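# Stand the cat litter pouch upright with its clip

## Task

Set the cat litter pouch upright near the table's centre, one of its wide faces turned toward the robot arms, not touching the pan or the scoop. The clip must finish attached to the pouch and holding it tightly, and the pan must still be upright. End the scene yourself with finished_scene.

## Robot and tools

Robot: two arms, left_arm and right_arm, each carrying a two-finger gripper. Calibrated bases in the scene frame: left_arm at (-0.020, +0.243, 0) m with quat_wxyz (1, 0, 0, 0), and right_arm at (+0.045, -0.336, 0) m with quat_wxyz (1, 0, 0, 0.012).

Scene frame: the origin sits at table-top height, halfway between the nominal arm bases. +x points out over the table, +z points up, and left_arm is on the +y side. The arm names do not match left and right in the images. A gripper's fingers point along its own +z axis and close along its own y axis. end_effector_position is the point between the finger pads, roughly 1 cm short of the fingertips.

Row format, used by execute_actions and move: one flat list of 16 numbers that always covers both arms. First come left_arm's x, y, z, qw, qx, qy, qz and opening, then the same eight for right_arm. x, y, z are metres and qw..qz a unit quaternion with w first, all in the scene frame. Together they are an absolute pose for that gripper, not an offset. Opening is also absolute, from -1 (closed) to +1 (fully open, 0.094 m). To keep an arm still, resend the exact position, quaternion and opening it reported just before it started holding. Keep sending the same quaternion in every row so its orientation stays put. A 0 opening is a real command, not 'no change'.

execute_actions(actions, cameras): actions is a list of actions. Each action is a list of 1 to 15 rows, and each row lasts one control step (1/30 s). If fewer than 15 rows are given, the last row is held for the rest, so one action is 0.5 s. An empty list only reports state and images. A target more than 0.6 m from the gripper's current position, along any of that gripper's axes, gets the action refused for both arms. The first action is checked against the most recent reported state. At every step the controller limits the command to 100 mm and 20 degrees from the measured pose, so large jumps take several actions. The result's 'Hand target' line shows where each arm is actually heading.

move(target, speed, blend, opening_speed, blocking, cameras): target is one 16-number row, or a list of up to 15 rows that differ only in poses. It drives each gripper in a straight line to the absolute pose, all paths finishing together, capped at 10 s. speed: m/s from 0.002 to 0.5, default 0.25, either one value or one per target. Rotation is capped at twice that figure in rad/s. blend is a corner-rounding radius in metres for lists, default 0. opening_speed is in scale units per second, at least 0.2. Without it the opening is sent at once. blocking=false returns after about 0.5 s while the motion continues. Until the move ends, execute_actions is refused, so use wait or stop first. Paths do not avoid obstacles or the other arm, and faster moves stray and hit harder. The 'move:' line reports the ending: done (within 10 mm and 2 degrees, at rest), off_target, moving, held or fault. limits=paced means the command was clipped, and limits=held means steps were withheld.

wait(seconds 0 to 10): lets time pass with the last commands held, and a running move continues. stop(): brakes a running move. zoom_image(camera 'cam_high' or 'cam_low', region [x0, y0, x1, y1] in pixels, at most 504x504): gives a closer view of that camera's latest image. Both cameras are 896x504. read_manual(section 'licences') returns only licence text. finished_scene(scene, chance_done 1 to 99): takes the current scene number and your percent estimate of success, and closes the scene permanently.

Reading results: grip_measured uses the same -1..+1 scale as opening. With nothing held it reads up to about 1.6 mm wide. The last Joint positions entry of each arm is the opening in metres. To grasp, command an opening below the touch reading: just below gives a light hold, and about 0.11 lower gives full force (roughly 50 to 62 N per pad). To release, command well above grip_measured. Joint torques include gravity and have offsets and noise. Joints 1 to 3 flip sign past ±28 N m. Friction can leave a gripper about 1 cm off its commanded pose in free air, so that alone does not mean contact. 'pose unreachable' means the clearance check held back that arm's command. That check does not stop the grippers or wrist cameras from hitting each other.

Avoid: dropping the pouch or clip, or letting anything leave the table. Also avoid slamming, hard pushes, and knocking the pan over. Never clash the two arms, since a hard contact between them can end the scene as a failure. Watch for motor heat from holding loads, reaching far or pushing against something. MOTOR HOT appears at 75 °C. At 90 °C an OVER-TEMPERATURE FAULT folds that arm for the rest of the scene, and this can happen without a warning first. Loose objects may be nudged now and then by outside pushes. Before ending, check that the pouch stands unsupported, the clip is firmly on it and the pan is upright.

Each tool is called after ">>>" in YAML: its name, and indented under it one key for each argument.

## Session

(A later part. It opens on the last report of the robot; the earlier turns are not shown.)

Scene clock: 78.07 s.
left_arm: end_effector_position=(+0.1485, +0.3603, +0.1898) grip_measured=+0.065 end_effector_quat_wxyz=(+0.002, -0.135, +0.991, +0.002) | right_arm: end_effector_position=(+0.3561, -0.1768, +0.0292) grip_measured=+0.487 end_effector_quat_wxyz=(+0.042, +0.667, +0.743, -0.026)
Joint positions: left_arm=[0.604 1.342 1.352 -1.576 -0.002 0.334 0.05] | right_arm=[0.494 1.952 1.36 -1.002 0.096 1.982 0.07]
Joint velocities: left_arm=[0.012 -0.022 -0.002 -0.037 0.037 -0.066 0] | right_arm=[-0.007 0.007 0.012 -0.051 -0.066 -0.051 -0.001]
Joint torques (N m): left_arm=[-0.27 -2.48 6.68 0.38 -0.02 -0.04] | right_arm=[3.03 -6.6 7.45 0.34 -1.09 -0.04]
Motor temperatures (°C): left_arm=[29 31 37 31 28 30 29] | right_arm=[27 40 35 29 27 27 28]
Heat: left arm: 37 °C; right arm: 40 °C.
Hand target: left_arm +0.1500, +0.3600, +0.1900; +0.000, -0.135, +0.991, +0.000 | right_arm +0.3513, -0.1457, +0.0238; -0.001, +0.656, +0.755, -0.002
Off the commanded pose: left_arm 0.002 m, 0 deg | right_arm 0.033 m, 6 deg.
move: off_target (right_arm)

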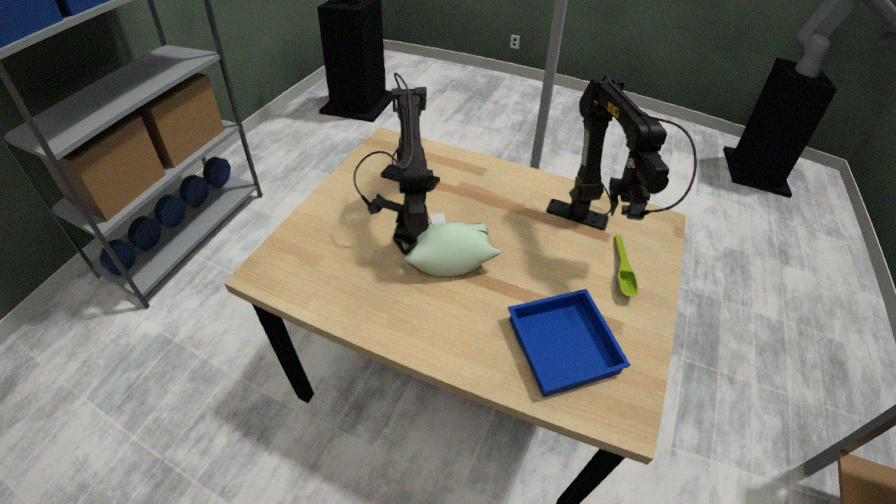

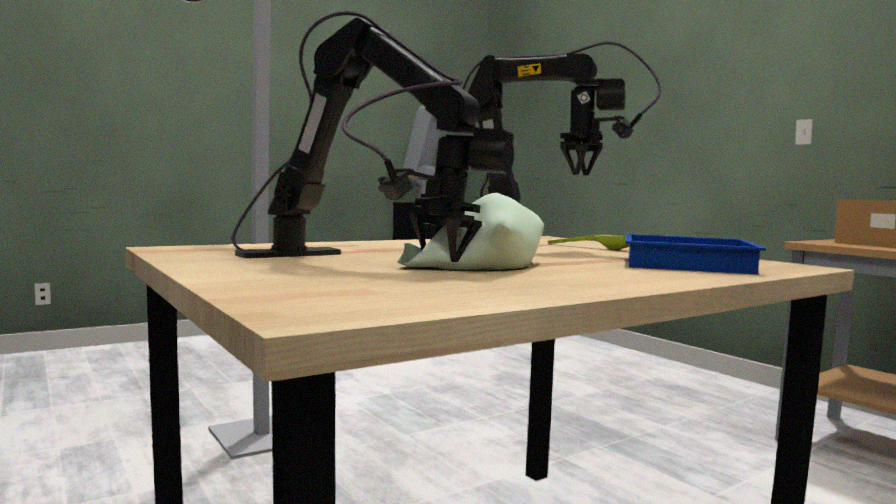

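>>> move:
  target:
    - [0.205, 0.17, 0.13, 0, -0.5373, 0.8434, 0, -0.9, 0.362, -0.235, 0.03, 0, 0.6561, 0.7547, 0, 0.489]
    - [0.222, 0.105, 0.028, 0, -0.5373, 0.8434, 0, -0.9, 0.362, -0.25, 0.03, 0, 0.6561, 0.7547, 0, 0.489]
  speed: [0.25, 0.15]
  blend: [0.03, 0]

>>> zoom_image:
  camera: "cam_high"
  region: [340, 160, 560, 310]

>>> zoom_image:
  camera: "cam_low"
  region: [260, 120, 620, 310]

Scene clock: 84.37 s.
left_arm: end_effector_position=(+0.2157, +0.1059, +0.0315) grip_measured=-0.899 end_effector_quat_wxyz=(-0.005, -0.536, +0.844, +0.009) | right_arm: end_effector_position=(+0.3676, -0.2458, +0.0265) grip_measured=+0.487 end_effector_quat_wxyz=(+0.001, +0.656, +0.755, +0.003)
Joint positions: left_arm=[-0.529 1.672 1.018 -0.938 0 -1.661 0.005] | right_arm=[0.244 1.879 1.251 -0.937 -0.002 1.698 0.07]
Joint velocities: left_arm=[-0.022 0.002 -0.007 -0.022 0.037 -0.022 -0.001] | right_arm=[-0.002 0.012 0.007 -0.022 0.066 -0.037 0.001]
Joint torques (N m): left_arm=[-0.1 -5.14 4.98 0.41 -0.17 -0.08] | right_arm=[-0.77 -10.22 3.97 0.03 0.02 -0.04]
Motor temperatures (°C): left_arm=[29 31 37 31 28 30 29] | right_arm=[27 41 35 29 27 27 28]
Heat: left arm: 37 °C; right arm: 41 °C.
Hand target: left_arm +0.2152, +0.1087, +0.0275; +0.000, -0.537, +0.843, +0.017 | right_arm +0.3622, -0.2509, +0.0302; +0.002, +0.656, +0.755, +0.001
Off the commanded pose: left_arm 0.007 m, 1 deg | right_arm 0.008 m, 0 deg.
move: done

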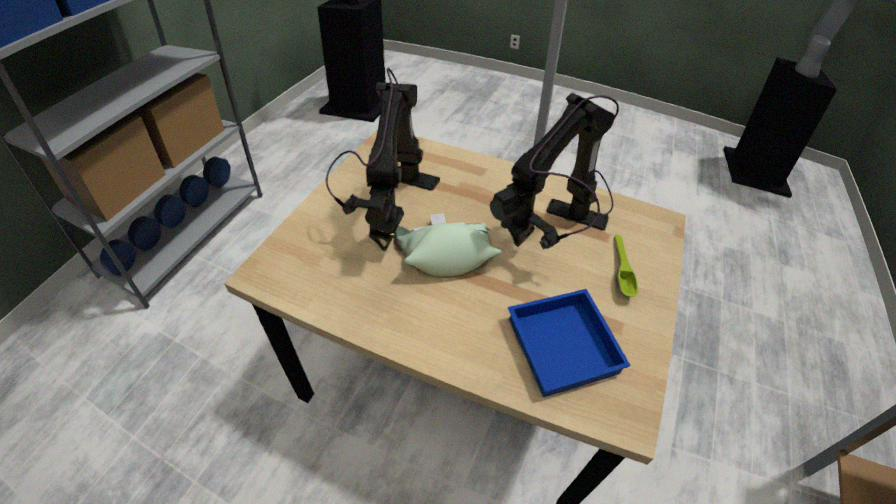

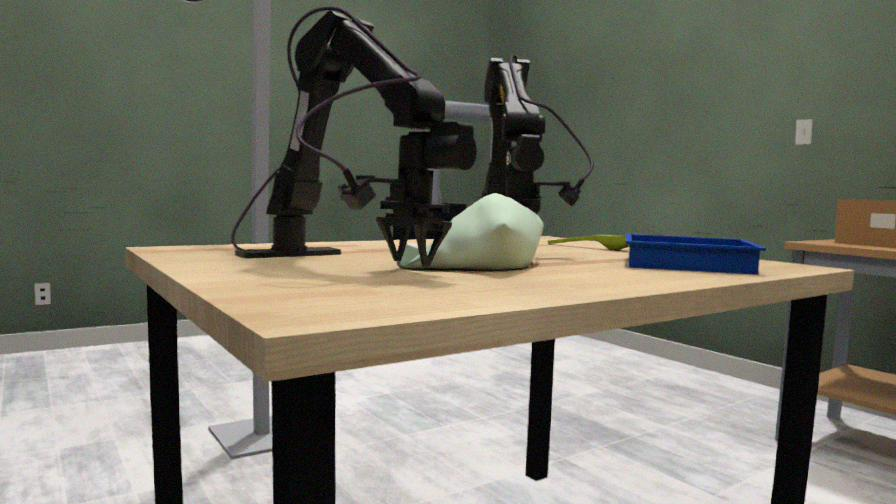

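Scaled by 2.291.

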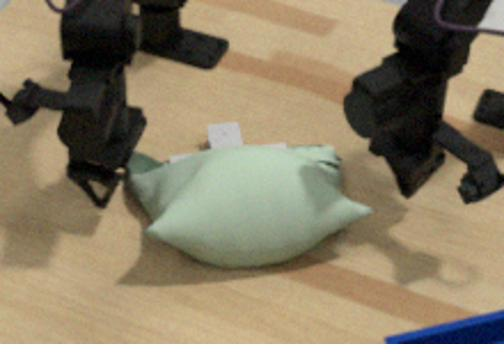

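Scaled by 1.400.

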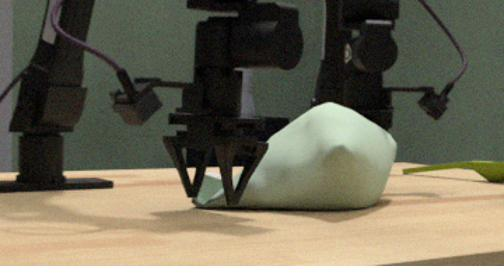

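>>> zoom_image:
  camera: "cam_high"
  region: [470, 200, 570, 280]

>>> zoom_image:
  camera: "cam_high"
  region: [380, 200, 480, 280]

Scaled by 5.040.

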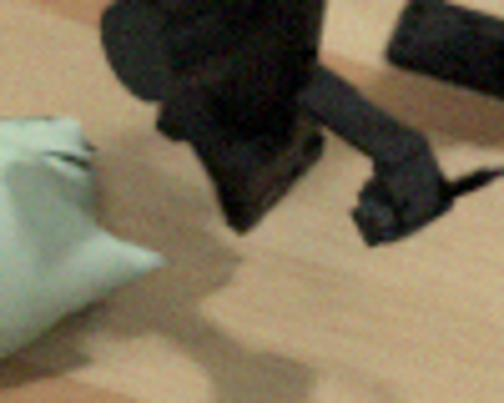

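Scaled by 5.040.

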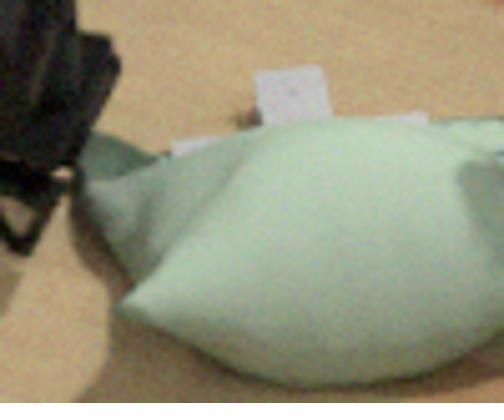

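>>> move:
  target:
    - [0.258, 0.052, 0.026, 0, -0.5373, 0.8434, 0, -0.9, 0.355, -0.285, 0.03, 0, 0.6561, 0.7547, 0, 0.489]
    - [0.33, 0.046, 0.026, 0, -0.5373, 0.8434, 0, -0.9, 0.355, -0.285, 0.03, 0, 0.6561, 0.7547, 0, 0.489]
  speed: [0.08, 0.06]
  blend: [0.01, 0]

>>> zoom_image:
  camera: "cam_high"
  region: [380, 160, 560, 300]

Scene clock: 87.47 s.
left_arm: end_effector_position=(+0.3138, +0.0529, +0.0283) grip_measured=-0.899 end_effector_quat_wxyz=(-0.011, -0.538, +0.843, +0.018) | right_arm: end_effector_position=(+0.3583, -0.2815, +0.0262) grip_measured=+0.487 end_effector_quat_wxyz=(-0.003, +0.655, +0.755, -0.001)
Joint positions: left_arm=[-0.518 2.096 1.572 -1.09 0.003 -1.654 0.005] | right_arm=[0.143 1.83 1.186 -0.932 -0.003 1.596 0.07]
Joint velocities: left_arm=[-0.002 -0.007 0.007 -0.081 -0.022 0.007 -0.001] | right_arm=[-0.002 -0.012 0.007 0.007 0.037 -0.037 0]
Joint torques (N m): left_arm=[-0.08 -7.75 8.42 0.73 -0.07 -0.05] | right_arm=[-0.81 -9.7 4 0.08 -0.02 -0.05]
Motor temperatures (°C): left_arm=[29 32 37 31 28 30 29] | right_arm=[27 41 35 29 27 27 28]
Heat: left arm: 37 °C; right arm: 41 °C.
Hand target: left_arm +0.3288, +0.0454, +0.0250; +0.000, -0.537, +0.843, +0.000 | right_arm +0.3550, -0.2853, +0.0300; +0.001, +0.656, +0.755, +0.000
Off the commanded pose: left_arm 0.018 m, 2 deg | right_arm 0.006 m, 0 deg.
move: off_target (left_arm)

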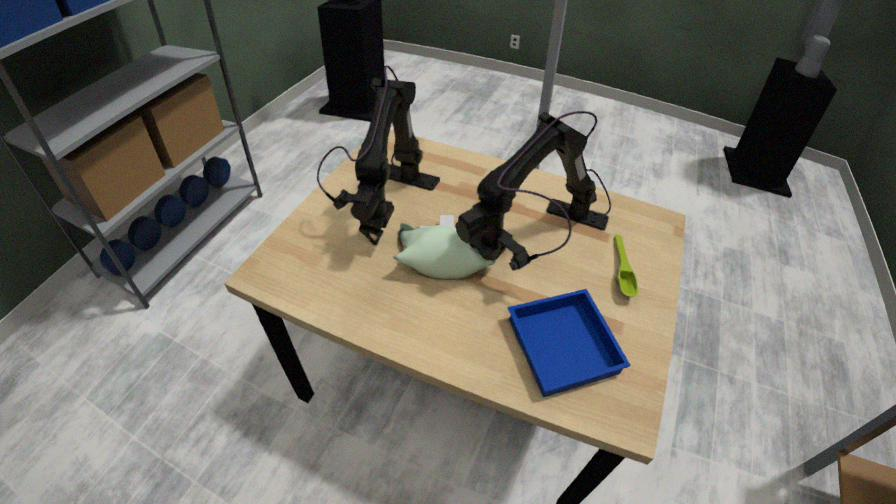

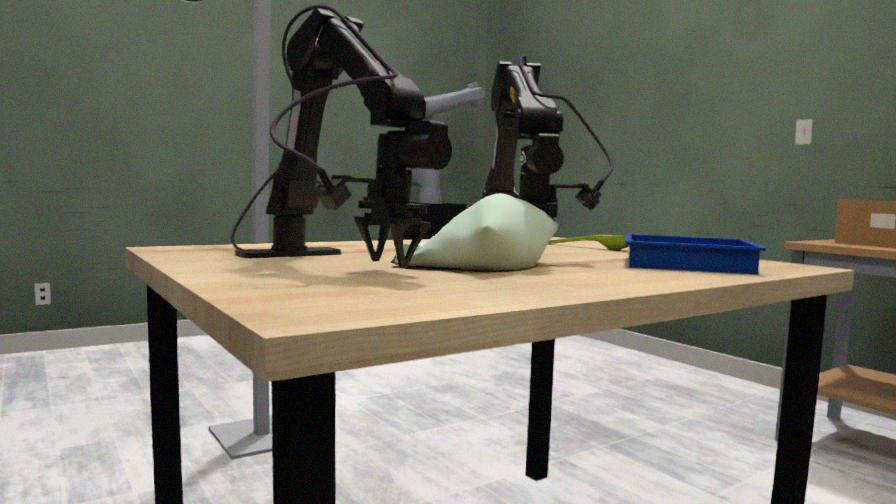

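Scaled by 2.800.

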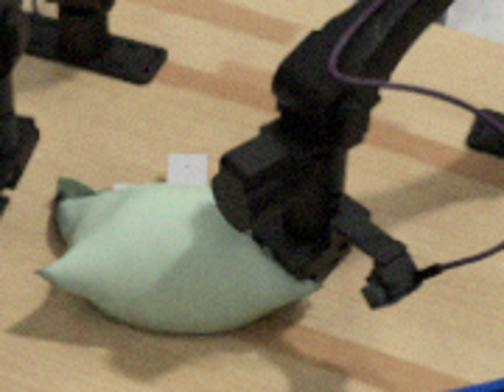

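>>> move:
  target: [0.408, 0.031, 0.024, 0, -0.4226, 0.9063, 0, -0.9, 0.355, -0.285, 0.03, 0, 0.6561, 0.7547, 0, 0.489]
  speed: 0.06

>>> zoom_image:
  camera: "cam_high"
  region: [380, 160, 560, 300]

Scene clock: 90.53 s.
left_arm: end_effector_position=(+0.3949, +0.0366, +0.0297) grip_measured=-0.899 end_effector_quat_wxyz=(-0.009, -0.421, +0.907, +0.015) | right_arm: end_effector_position=(+0.3583, -0.2815, +0.0262) grip_measured=+0.487 end_effector_quat_wxyz=(-0.003, +0.655, +0.755, -0.001)
Joint positions: left_arm=[-0.465 2.43 2.138 -1.314 -0.005 -1.334 0.005] | right_arm=[0.143 1.83 1.186 -0.932 -0.003 1.596 0.07]
Joint velocities: left_arm=[-0.007 -0.032 0.007 -0.066 -0.022 0.007 -0.001] | right_arm=[-0.007 0.007 -0.017 -0.11 -0.081 -0.037 0]
Joint torques (N m): left_arm=[0.14 -10.13 8.53 0.75 0.08 -0.04] | right_arm=[-0.9 -9.63 4.34 0.09 -0.02 -0.11]
Motor temperatures (°C): left_arm=[29 33 38 31 28 30 28] | right_arm=[27 42 35 29 27 27 28]
Heat: left arm: 38 °C; right arm: 42 °C.
Hand target: left_arm +0.4072, +0.0303, +0.0230; -0.001, -0.422, +0.907, -0.001 | right_arm +0.3550, -0.2849, +0.0299; +0.000, +0.656, +0.755, +0.000
Off the commanded pose: left_arm 0.015 m, 2 deg | right_arm 0.006 m, 0 deg.
move: off_target (left_arm)

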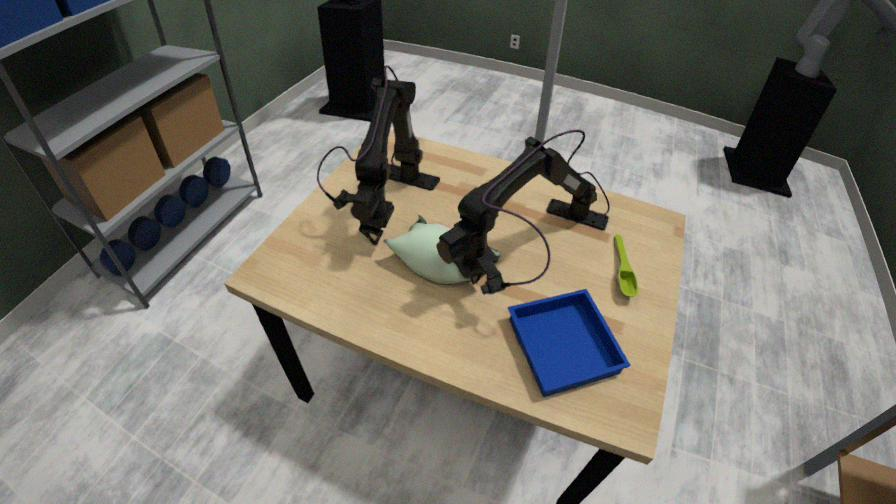

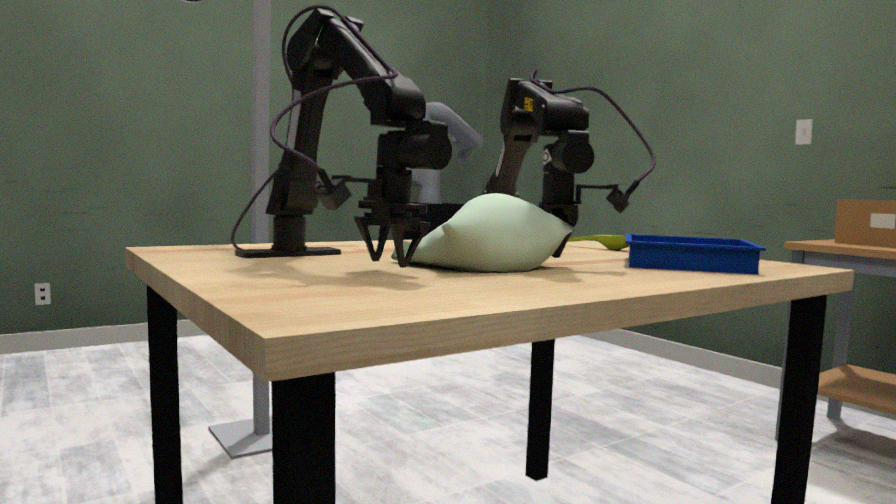

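Scaled by 2.800.

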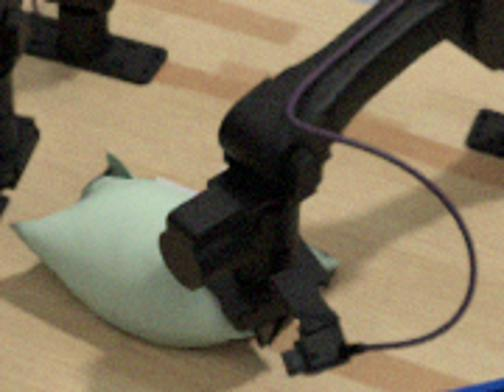

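>>> move:
  target:
    - [0.375, 0.062, 0.11, 0, -0.4226, 0.9063, 0, -0.9, 0.324, -0.222, 0.028, 0, 0.6494, 0.7604, 0, 0.489]
    - [0.185, 0.15, 0.16, 0.3045, -0.5377, 0.6382, -0.4592, -0.9, 0.322, -0.125, 0.024, 0, 0.6494, 0.7604, 0, 0.489]
  speed: [0.12, 0.3]
  blend: [0.01, 0]

>>> zoom_image:
  camera: "cam_high"
  region: [380, 160, 560, 300]

>>> zoom_image:
  camera: "cam_low"
  region: [300, 120, 660, 310]

Scene clock: 95.53 s.
left_arm: end_effector_position=(+0.1924, +0.1470, +0.1672) grip_measured=-0.899 end_effector_quat_wxyz=(+0.297, -0.528, +0.639, -0.475) | right_arm: end_effector_position=(+0.3117, -0.1545, +0.0282) grip_measured=+0.487 end_effector_quat_wxyz=(+0.013, +0.662, +0.748, -0.044)
Joint positions: left_arm=[-0.677 0.258 0.321 -0.467 -0.328 -1.84 0.005] | right_arm=[0.595 1.909 1.295 -1.036 0.045 2.071 0.07]
Joint velocities: left_arm=[-0.017 -0.027 0.002 -0.022 0.037 0.066 -0.001] | right_arm=[0.002 0.002 0.002 -0.007 -0.022 0.022 -0.001]
Joint torques (N m): left_arm=[-0.49 1.51 6.35 1.74 -0.25 0.07] | right_arm=[2.77 -6.43 8.14 0.65 -0.61 -0.15]
Motor temperatures (°C): left_arm=[29 34 38 31 28 30 28] | right_arm=[27 42 35 29 27 27 28]
Heat: left arm: 38 °C; right arm: 42 °C.
Hand target: left_arm +0.1903, +0.1497, +0.1589; +0.299, -0.529, +0.645, -0.464 | right_arm +0.3204, -0.1239, +0.0258; -0.005, +0.649, +0.761, -0.003
Off the commanded pose: left_arm 0.011 m, 2 deg | right_arm 0.032 m, 6 deg.
move: off_target (left_arm, right_arm)

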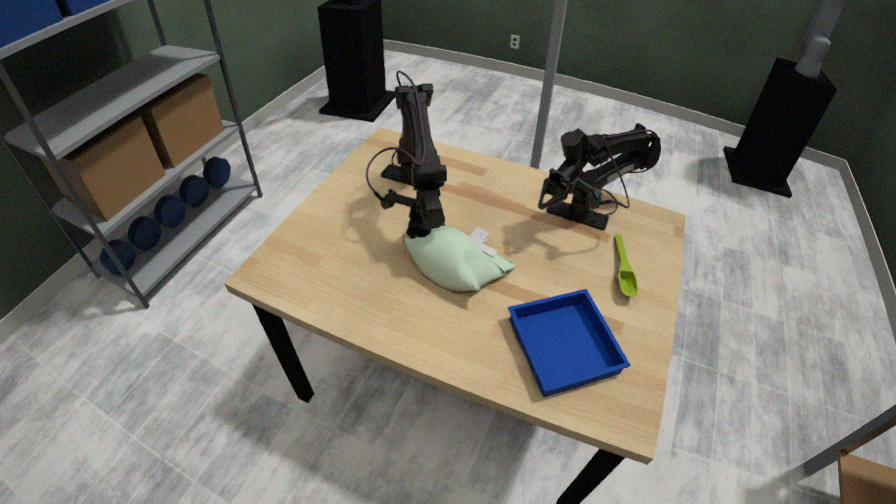

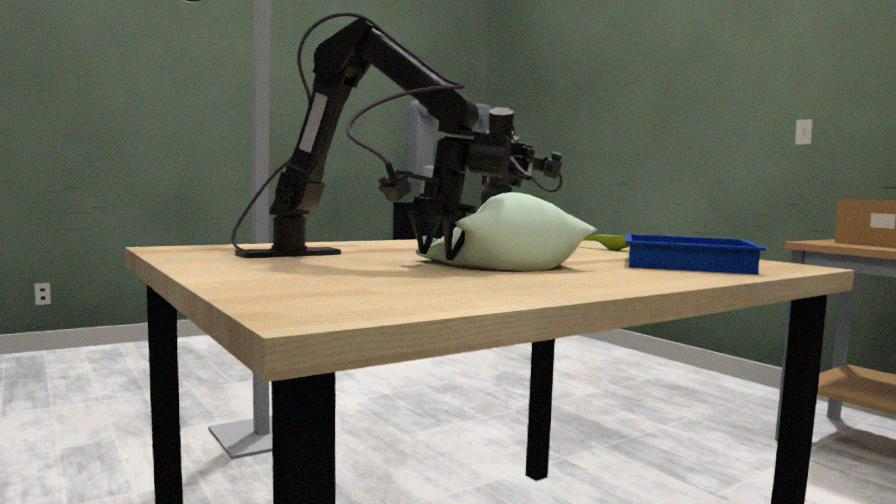

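Scaled by 2.800.

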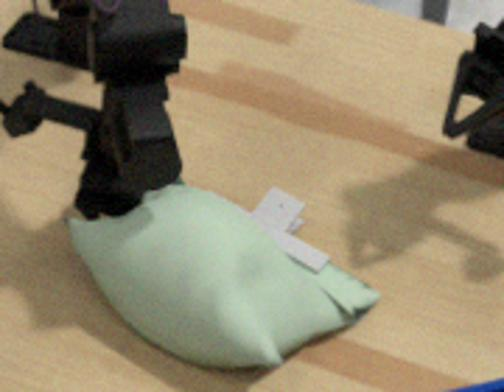

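Scaled by 1.400.

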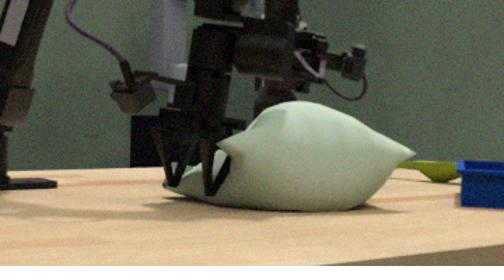

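>>> move:
  target:
    - [0.205, 0.125, 0.11, 0.3045, -0.5377, 0.6382, -0.4592, 0.064, 0.339, -0.228, 0.026, 0, 0.6494, 0.7604, 0, 0.489]
    - [0.205, 0.120, 0.10, 0.3045, -0.5377, 0.6382, -0.4592, 0.064, 0.354, -0.148, 0.024, 0, 0.6494, 0.7604, 0, 0.489]
  speed: [0.12, 0.06]
  blend: [0.01, 0]

>>> zoom_image:
  camera: "cam_high"
  region: [380, 160, 560, 300]

>>> zoom_image:
  camera: "cam_low"
  region: [300, 120, 660, 310]

Scene clock: 99.40 s.
left_arm: end_effector_position=(+0.2054, +0.1186, +0.1056) grip_measured=+0.063 end_effector_quat_wxyz=(+0.302, -0.537, +0.635, -0.466) | right_arm: end_effector_position=(+0.3413, -0.1657, +0.0258) grip_measured=+0.487 end_effector_quat_wxyz=(-0.004, +0.655, +0.755, -0.024)
Joint positions: left_arm=[-0.855 0.516 0.101 -0.041 -0.513 -1.934 0.05] | right_arm=[0.498 1.952 1.348 -1.015 0.008 1.951 0.07]
Joint velocities: left_arm=[-0.002 -0.002 -0.002 0.037 0.007 -0.051 0] | right_arm=[0.002 0.007 -0.007 0.022 0.037 0.007 0]
Joint torques (N m): left_arm=[-0.27 1.39 6.67 1.86 -0.31 0.02] | right_arm=[1.52 -6.93 8.14 0.48 -0.14 -0.06]
Motor temperatures (°C): left_arm=[29 33 37 32 28 30 28] | right_arm=[27 42 35 29 27 27 28]
Heat: left arm: 37 °C; right arm: 42 °C.
Hand target: left_arm +0.2043, +0.1208, +0.0999; +0.306, -0.537, +0.639, -0.459 | right_arm +0.3538, -0.1491, +0.0251; +0.000, +0.649, +0.761, +0.001
Off the commanded pose: left_arm 0.006 m, 1 deg | right_arm 0.022 m, 3 deg.
move: off_target (right_arm)

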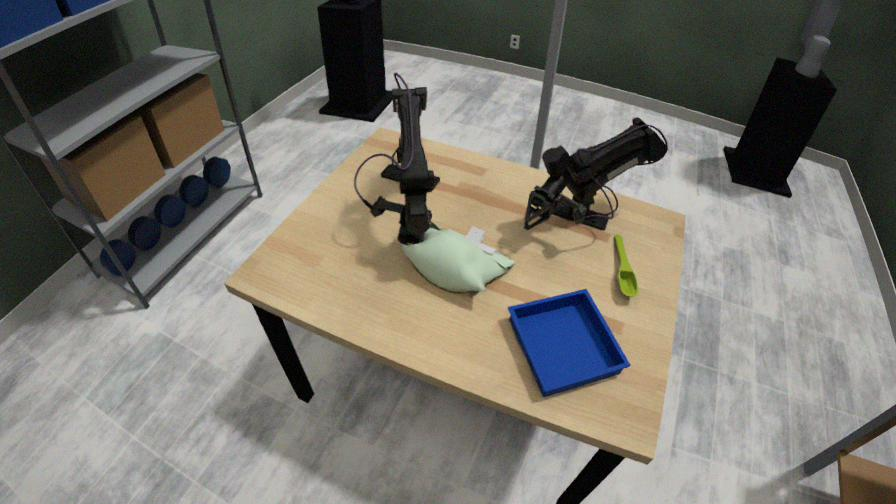

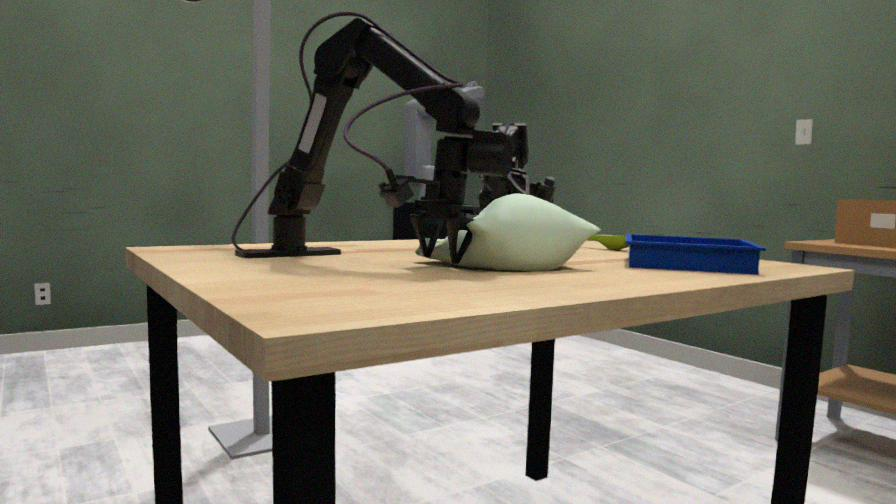

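Scaled by 2.800.

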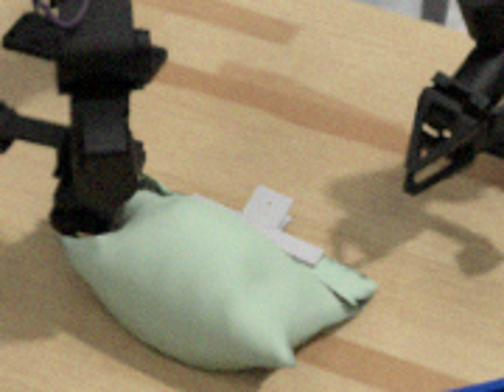

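Scaled by 1.400.

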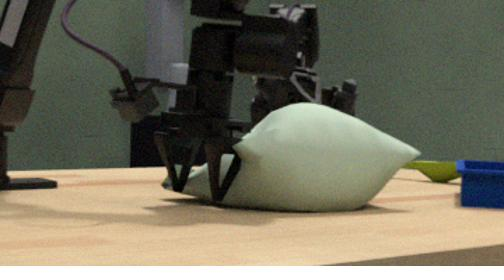

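>>> move:
  target: [0.205, 0.120, 0.10, 0.3045, -0.5377, 0.6382, -0.4592, 0.064, 0.372, -0.112, 0.024, 0, 0.6494, 0.7604, 0, 0.489]
  speed: 0.06

>>> zoom_image:
  camera: "cam_high"
  region: [380, 160, 560, 300]

Scene clock: 100.67 s.
left_arm: end_effector_position=(+0.2058, +0.1182, +0.1051) grip_measured=+0.063 end_effector_quat_wxyz=(+0.302, -0.538, +0.635, -0.465) | right_arm: end_effector_position=(+0.3581, -0.1396, +0.0276) grip_measured=+0.487 end_effector_quat_wxyz=(+0.005, +0.652, +0.757, -0.041)
Joint positions: left_arm=[-0.855 0.526 0.101 -0.034 -0.514 -1.936 0.05] | right_arm=[0.549 2.075 1.536 -1.107 0.032 1.995 0.07]
Joint velocities: left_arm=[-0.032 0.012 -0.007 -0.081 -0.022 -0.007 0.001] | right_arm=[-0.017 -0.007 -0.002 0.066 0.007 -0.022 0]
Joint torques (N m): left_arm=[-0.09 1.4 6.6 1.89 -0.21 0.04] | right_arm=[2 -8.03 8.46 0.63 -0.43 0.14]
Motor temperatures (°C): left_arm=[29 33 37 33 28 30 28] | right_arm=[27 42 35 29 27 27 28]
Heat: left arm: 37 °C; right arm: 42 °C.
Hand target: left_arm +0.2050, +0.1201, +0.1000; +0.305, -0.538, +0.638, -0.459 | right_arm +0.3709, -0.1132, +0.0257; -0.001, +0.649, +0.761, -0.001
Off the commanded pose: left_arm 0.005 m, 1 deg | right_arm 0.031 m, 5 deg.
move: off_target (right_arm)

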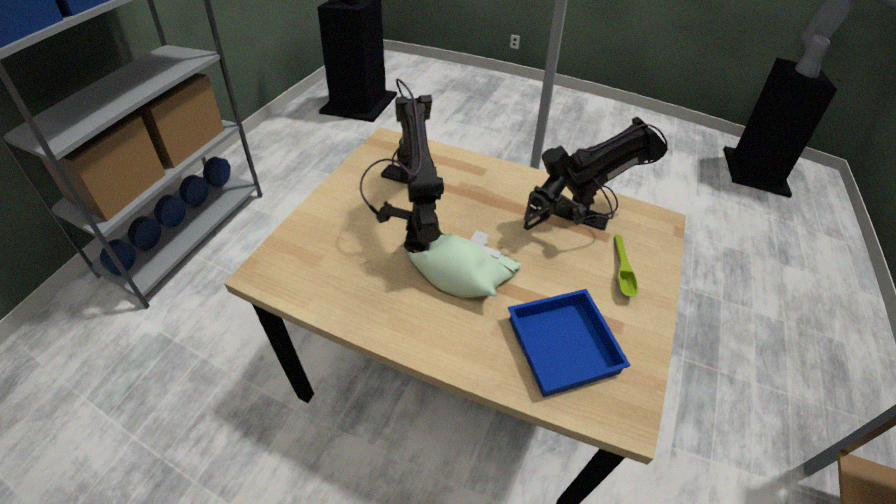

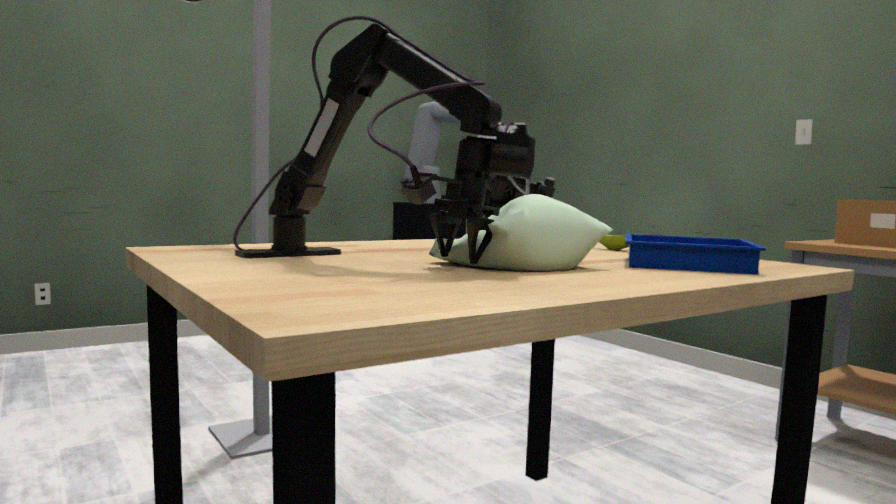

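Scaled by 2.800.

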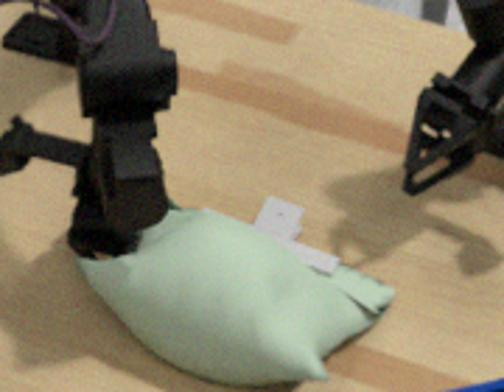

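>>> zoom_image:
  camera: "cam_high"
  region: [400, 210, 540, 310]

>>> zoom_image:
  camera: "cam_low"
  region: [410, 170, 630, 290]

Scaled by 3.600.

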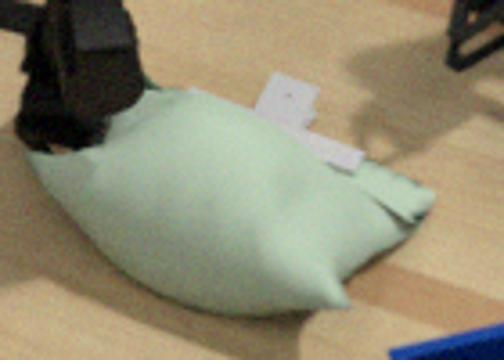

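Scaled by 2.291.

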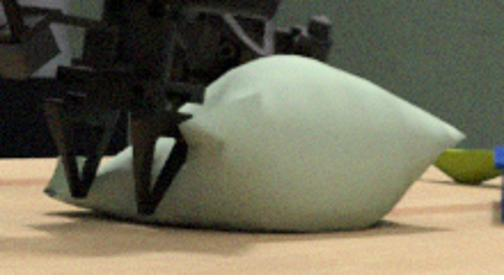

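>>> move:
  target:
    - [0.225, 0.135, 0.09, 0.2675, -0.4860, 0.6784, -0.4817, 0.064, 0.345, -0.205, 0.05, 0, 0.6494, 0.7604, 0, 0.489]
    - [0.240, 0.141, 0.068, 0.2675, -0.4860, 0.6784, -0.4817, 0.064, 0.27, -0.215, 0.20, 0.2549, -0.1677, 0.9513, 0.0449, 0.3]
    - [0.242, 0.141, 0.064, 0.2675, -0.4860, 0.6784, -0.4817, 0.064, 0.207, -0.103, 0.13, 0.4339, -0.5940, 0.5861, -0.3396, 0.064]
  speed: [0.12, 0.45, 0.45]
  blend: [0.02, 0.03, 0]

>>> zoom_image:
  camera: "cam_high"
  region: [380, 190, 560, 310]

>>> zoom_image:
  camera: "cam_low"
  region: [380, 150, 620, 290]

every target must give the same right_gripper/opening; nothing of the call was run
Scene clock: 103.40 s.
left_arm: end_effector_position=(+0.2059, +0.1181, +0.1052) grip_measured=+0.063 end_effector_quat_wxyz=(+0.302, -0.538, +0.635, -0.466) | right_arm: end_effector_position=(+0.3581, -0.1396, +0.0276) grip_measured=+0.487 end_effector_quat_wxyz=(+0.005, +0.652, +0.757, -0.041)
Joint positions: left_arm=[-0.855 0.526 0.101 -0.033 -0.514 -1.936 0.05] | right_arm=[0.549 2.075 1.536 -1.107 0.032 1.995 0.07]
Joint velocities: left_arm=[-0.022 -0.022 -0.037 -0.037 0.007 -0.007 0.001] | right_arm=[-0.007 -0.002 -0.012 0.007 0.007 0.007 0.001]
Joint torques (N m): left_arm=[-0.13 1.44 6.53 1.93 -0.19 0] | right_arm=[2.1 -8.05 8.39 0.63 -0.41 0.15]
Motor temperatures (°C): left_arm=[29 32 37 33 28 30 28] | right_arm=[27 42 36 29 27 27 28]
Heat: left arm: 37 °C; right arm: 42 °C.
Hand target: left_arm +0.2050, +0.1201, +0.1001; +0.305, -0.538, +0.638, -0.459 | right_arm +0.3708, -0.1133, +0.0257; -0.001, +0.649, +0.761, -0.001
Tool commands: left_gripper/opening=+0.064 right_gripper/opening=+0.489
Off the commanded pose: left_arm 0.006 m, 1 deg | right_arm 0.031 m, 5 deg.

Scaled by 2.800.

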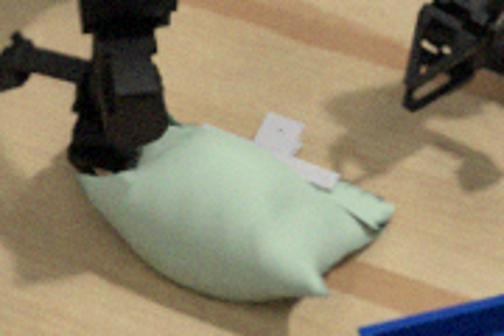

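Scaled by 2.100.

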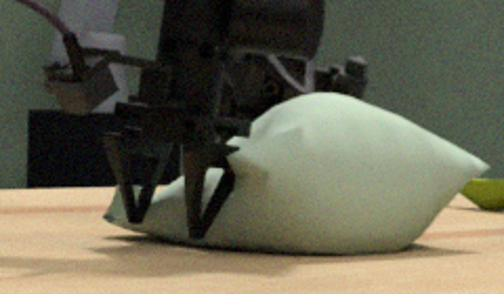

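>>> move:
  target:
    - [0.225, 0.135, 0.09, 0.2675, -0.4860, 0.6784, -0.4817, 0.064, 0.345, -0.205, 0.05, 0, 0.6494, 0.7604, 0, 0.064]
    - [0.240, 0.141, 0.068, 0.2675, -0.4860, 0.6784, -0.4817, 0.064, 0.27, -0.215, 0.20, 0.2549, -0.1677, 0.9513, 0.0449, 0.064]
    - [0.242, 0.141, 0.064, 0.2675, -0.4860, 0.6784, -0.4817, 0.064, 0.207, -0.103, 0.13, 0.4339, -0.5940, 0.5861, -0.3396, 0.064]
  speed: [0.12, 0.45, 0.45]
  blend: [0.02, 0.03, 0]

>>> zoom_image:
  camera: "cam_high"
  region: [380, 190, 560, 310]

>>> zoom_image:
  camera: "cam_low"
  region: [380, 150, 620, 290]

Scene clock: 109.13 s.
left_arm: end_effector_position=(+0.2436, +0.1383, +0.0688) grip_measured=+0.063 end_effector_quat_wxyz=(+0.254, -0.496, +0.679, -0.478) | right_arm: end_effector_position=(+0.2029, -0.0993, +0.1272) grip_measured=+0.066 end_effector_quat_wxyz=(-0.418, +0.608, -0.588, +0.332)
Joint positions: left_arm=[-0.285 0.924 0.012 0.479 0.153 -1.643 0.05] | right_arm=[1.549 1.375 0.702 -0.637 1.108 -0.193 0.05]
Joint velocities: left_arm=[-0.012 0.017 0.022 -0.066 -0.007 -0.051 -0.001] | right_arm=[-0.012 0.002 0.022 0.051 0.007 0.007 -0.001]
Joint torques (N m): left_arm=[0.47 -0.05 5.35 2.08 0.09 0.15] | right_arm=[0.16 -5.05 4.41 0.66 0.72 0.03]
Motor temperatures (°C): left_arm=[29 32 37 34 28 30 28] | right_arm=[27 41 35 29 27 27 28]
Heat: left arm: 37 °C; right arm: 41 °C.
Hand target: left_arm +0.2413, +0.1399, +0.0646; +0.254, -0.494, +0.683, -0.474 | right_arm +0.2035, -0.1014, +0.1293; -0.428, +0.600, -0.588, +0.334
Off the commanded pose: left_arm 0.006 m, 2 deg | right_arm 0.006 m, 3 deg.
joint sent to its limit (left arm) — joint 3 (elbow), lower limit, where the elbow is as bent as it goes. The joint targets still meet the commanded pose.
move: off_target (right_arm)

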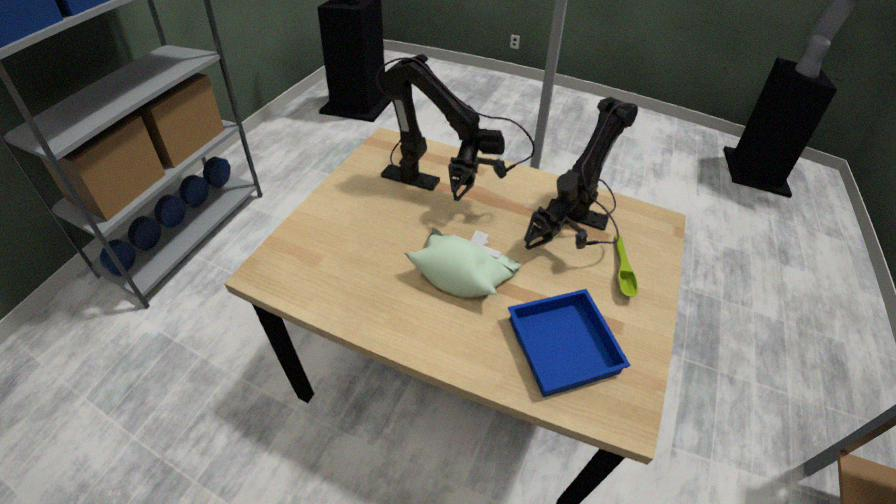

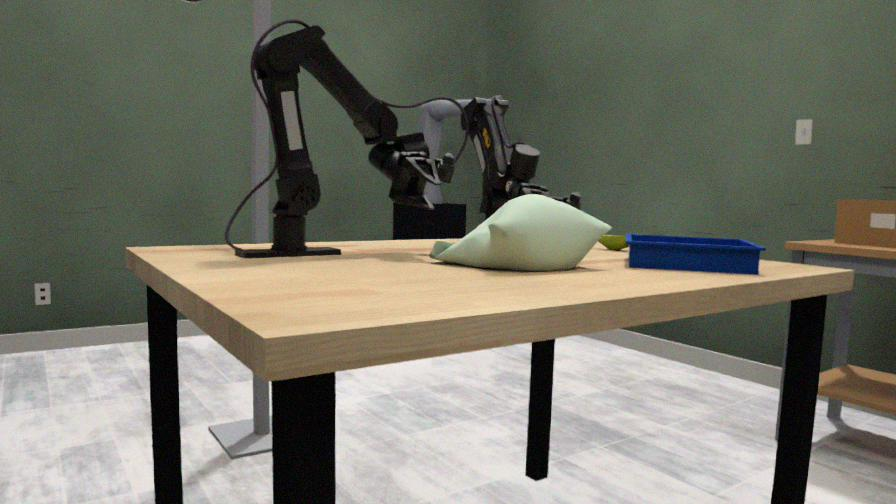

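Scaled by 2.800.

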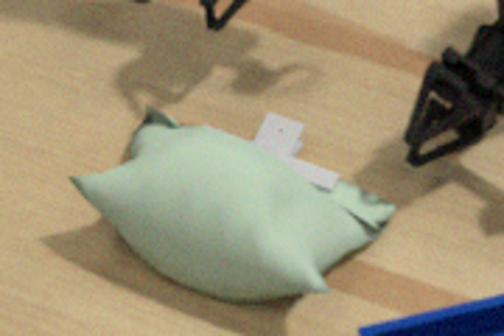

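Scaled by 2.100.

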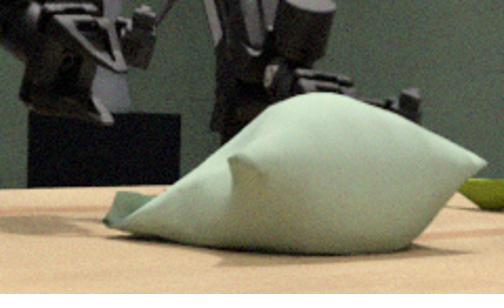

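>>> move:
  target: [0.243, 0.139, 0.045, 0.2675, -0.4860, 0.6784, -0.4817, 0.064, 0.214, -0.107, 0.055, 0.4339, -0.5940, 0.5861, -0.3396, 0.064]
  speed: 0.12

>>> zoom_image:
  camera: "cam_high"
  region: [400, 170, 560, 290]

>>> zoom_image:
  camera: "cam_low"
  region: [360, 170, 500, 290]

Scene clock: 112.93 s.
left_arm: end_effector_position=(+0.2460, +0.1376, +0.0500) grip_measured=+0.063 end_effector_quat_wxyz=(+0.244, -0.499, +0.694, -0.458) | right_arm: end_effector_position=(+0.2106, -0.1012, +0.0545) grip_measured=+0.066 end_effector_quat_wxyz=(-0.432, +0.603, -0.584, +0.331)
Joint positions: left_arm=[-0.285 1.09 0.012 0.592 0.153 -1.624 0.05] | right_arm=[1.52 1.568 0.477 -0.109 1.117 -0.292 0.05]
Joint velocities: left_arm=[0.002 -0.002 0.007 -0.022 0.022 0.007 0.001] | right_arm=[0.002 -0.007 -0.002 0.007 0.051 -0.037 0]
Joint torques (N m): left_arm=[0.09 -0.58 4.75 2.02 0.02 0.18] | right_arm=[-1.09 -4.3 3.25 0.81 0.71 0]
Motor temperatures (°C): left_arm=[28 31 37 35 28 30 28] | right_arm=[27 40 35 29 27 27 28]
Heat: left arm: 37 °C; right arm: 40 °C.
Hand target: left_arm +0.2430, +0.1390, +0.0456; +0.245, -0.497, +0.698, -0.452 | right_arm +0.2140, -0.1066, +0.0547; -0.434, +0.594, -0.586, +0.340
Off the commanded pose: left_arm 0.006 m, 4 deg | right_arm 0.007 m, 1 deg.
joint sent to its limit (left arm) — joint 3 (elbow), lower limit, where the elbow is as bent as it goes. The joint targets are off in orientation, not in position.
move: off_target (left_arm)

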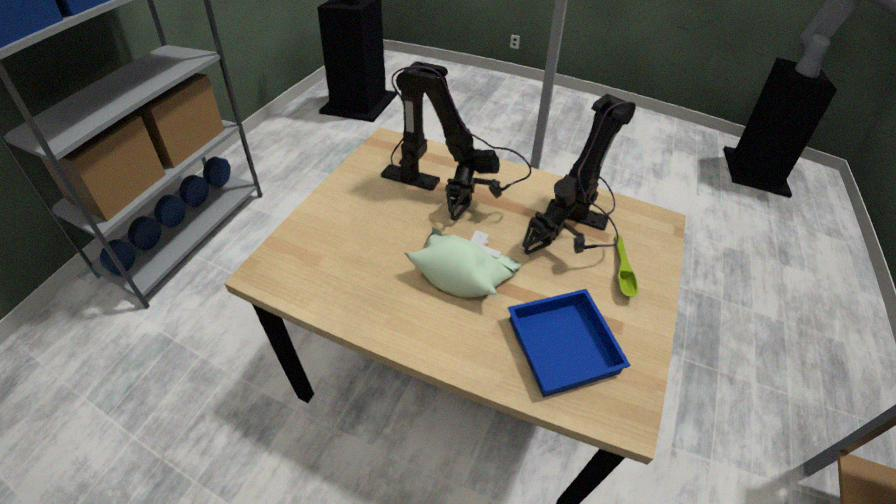

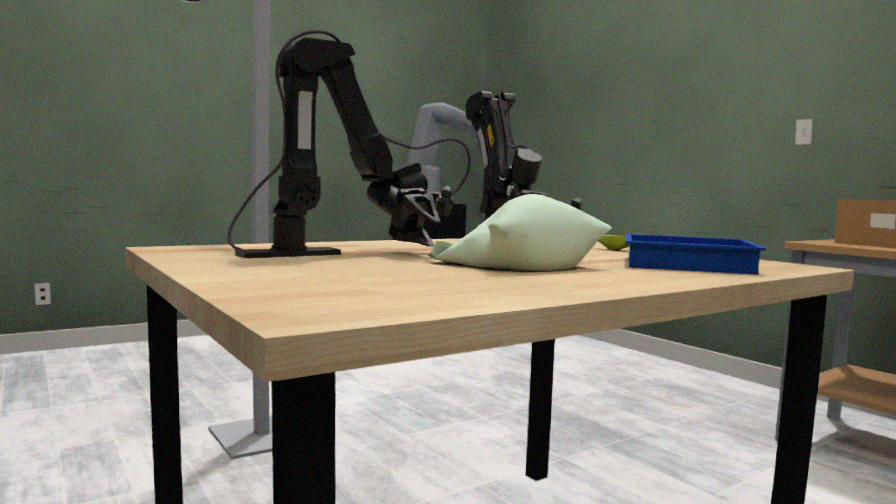

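Scaled by 3.150.

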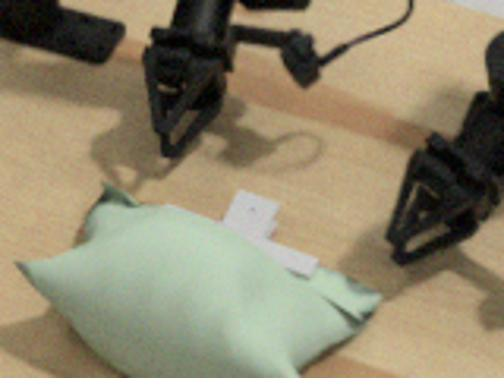

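Scaled by 3.600.

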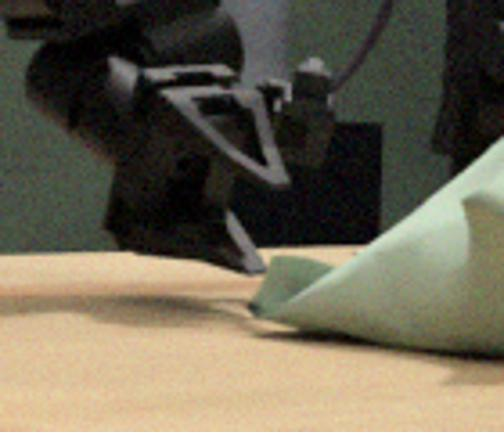

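>>> zoom_image:
  camera: "cam_low"
  region: [410, 225, 490, 275]

>>> zoom_image:
  camera: "cam_high"
  region: [480, 230, 540, 280]

>>> zoom_image:
  camera: "cam_high"
  region: [415, 215, 485, 265]

Scaled by 6.300.

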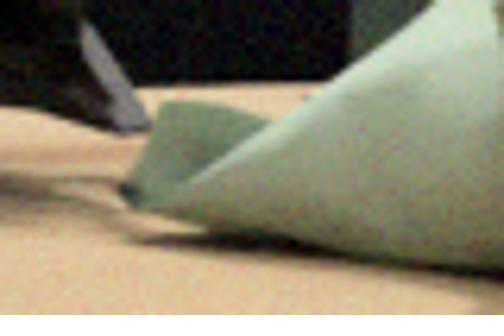

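Scaled by 8.400.

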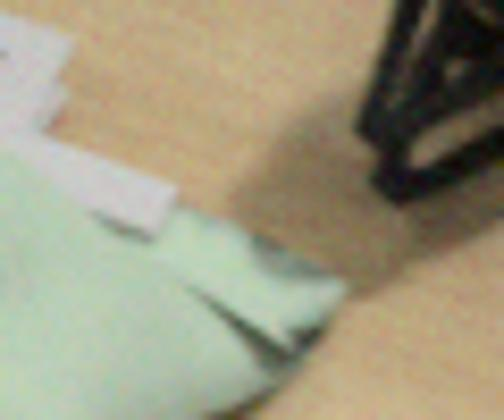

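Scaled by 7.200.

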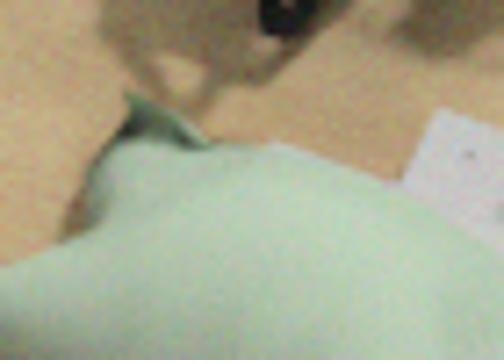

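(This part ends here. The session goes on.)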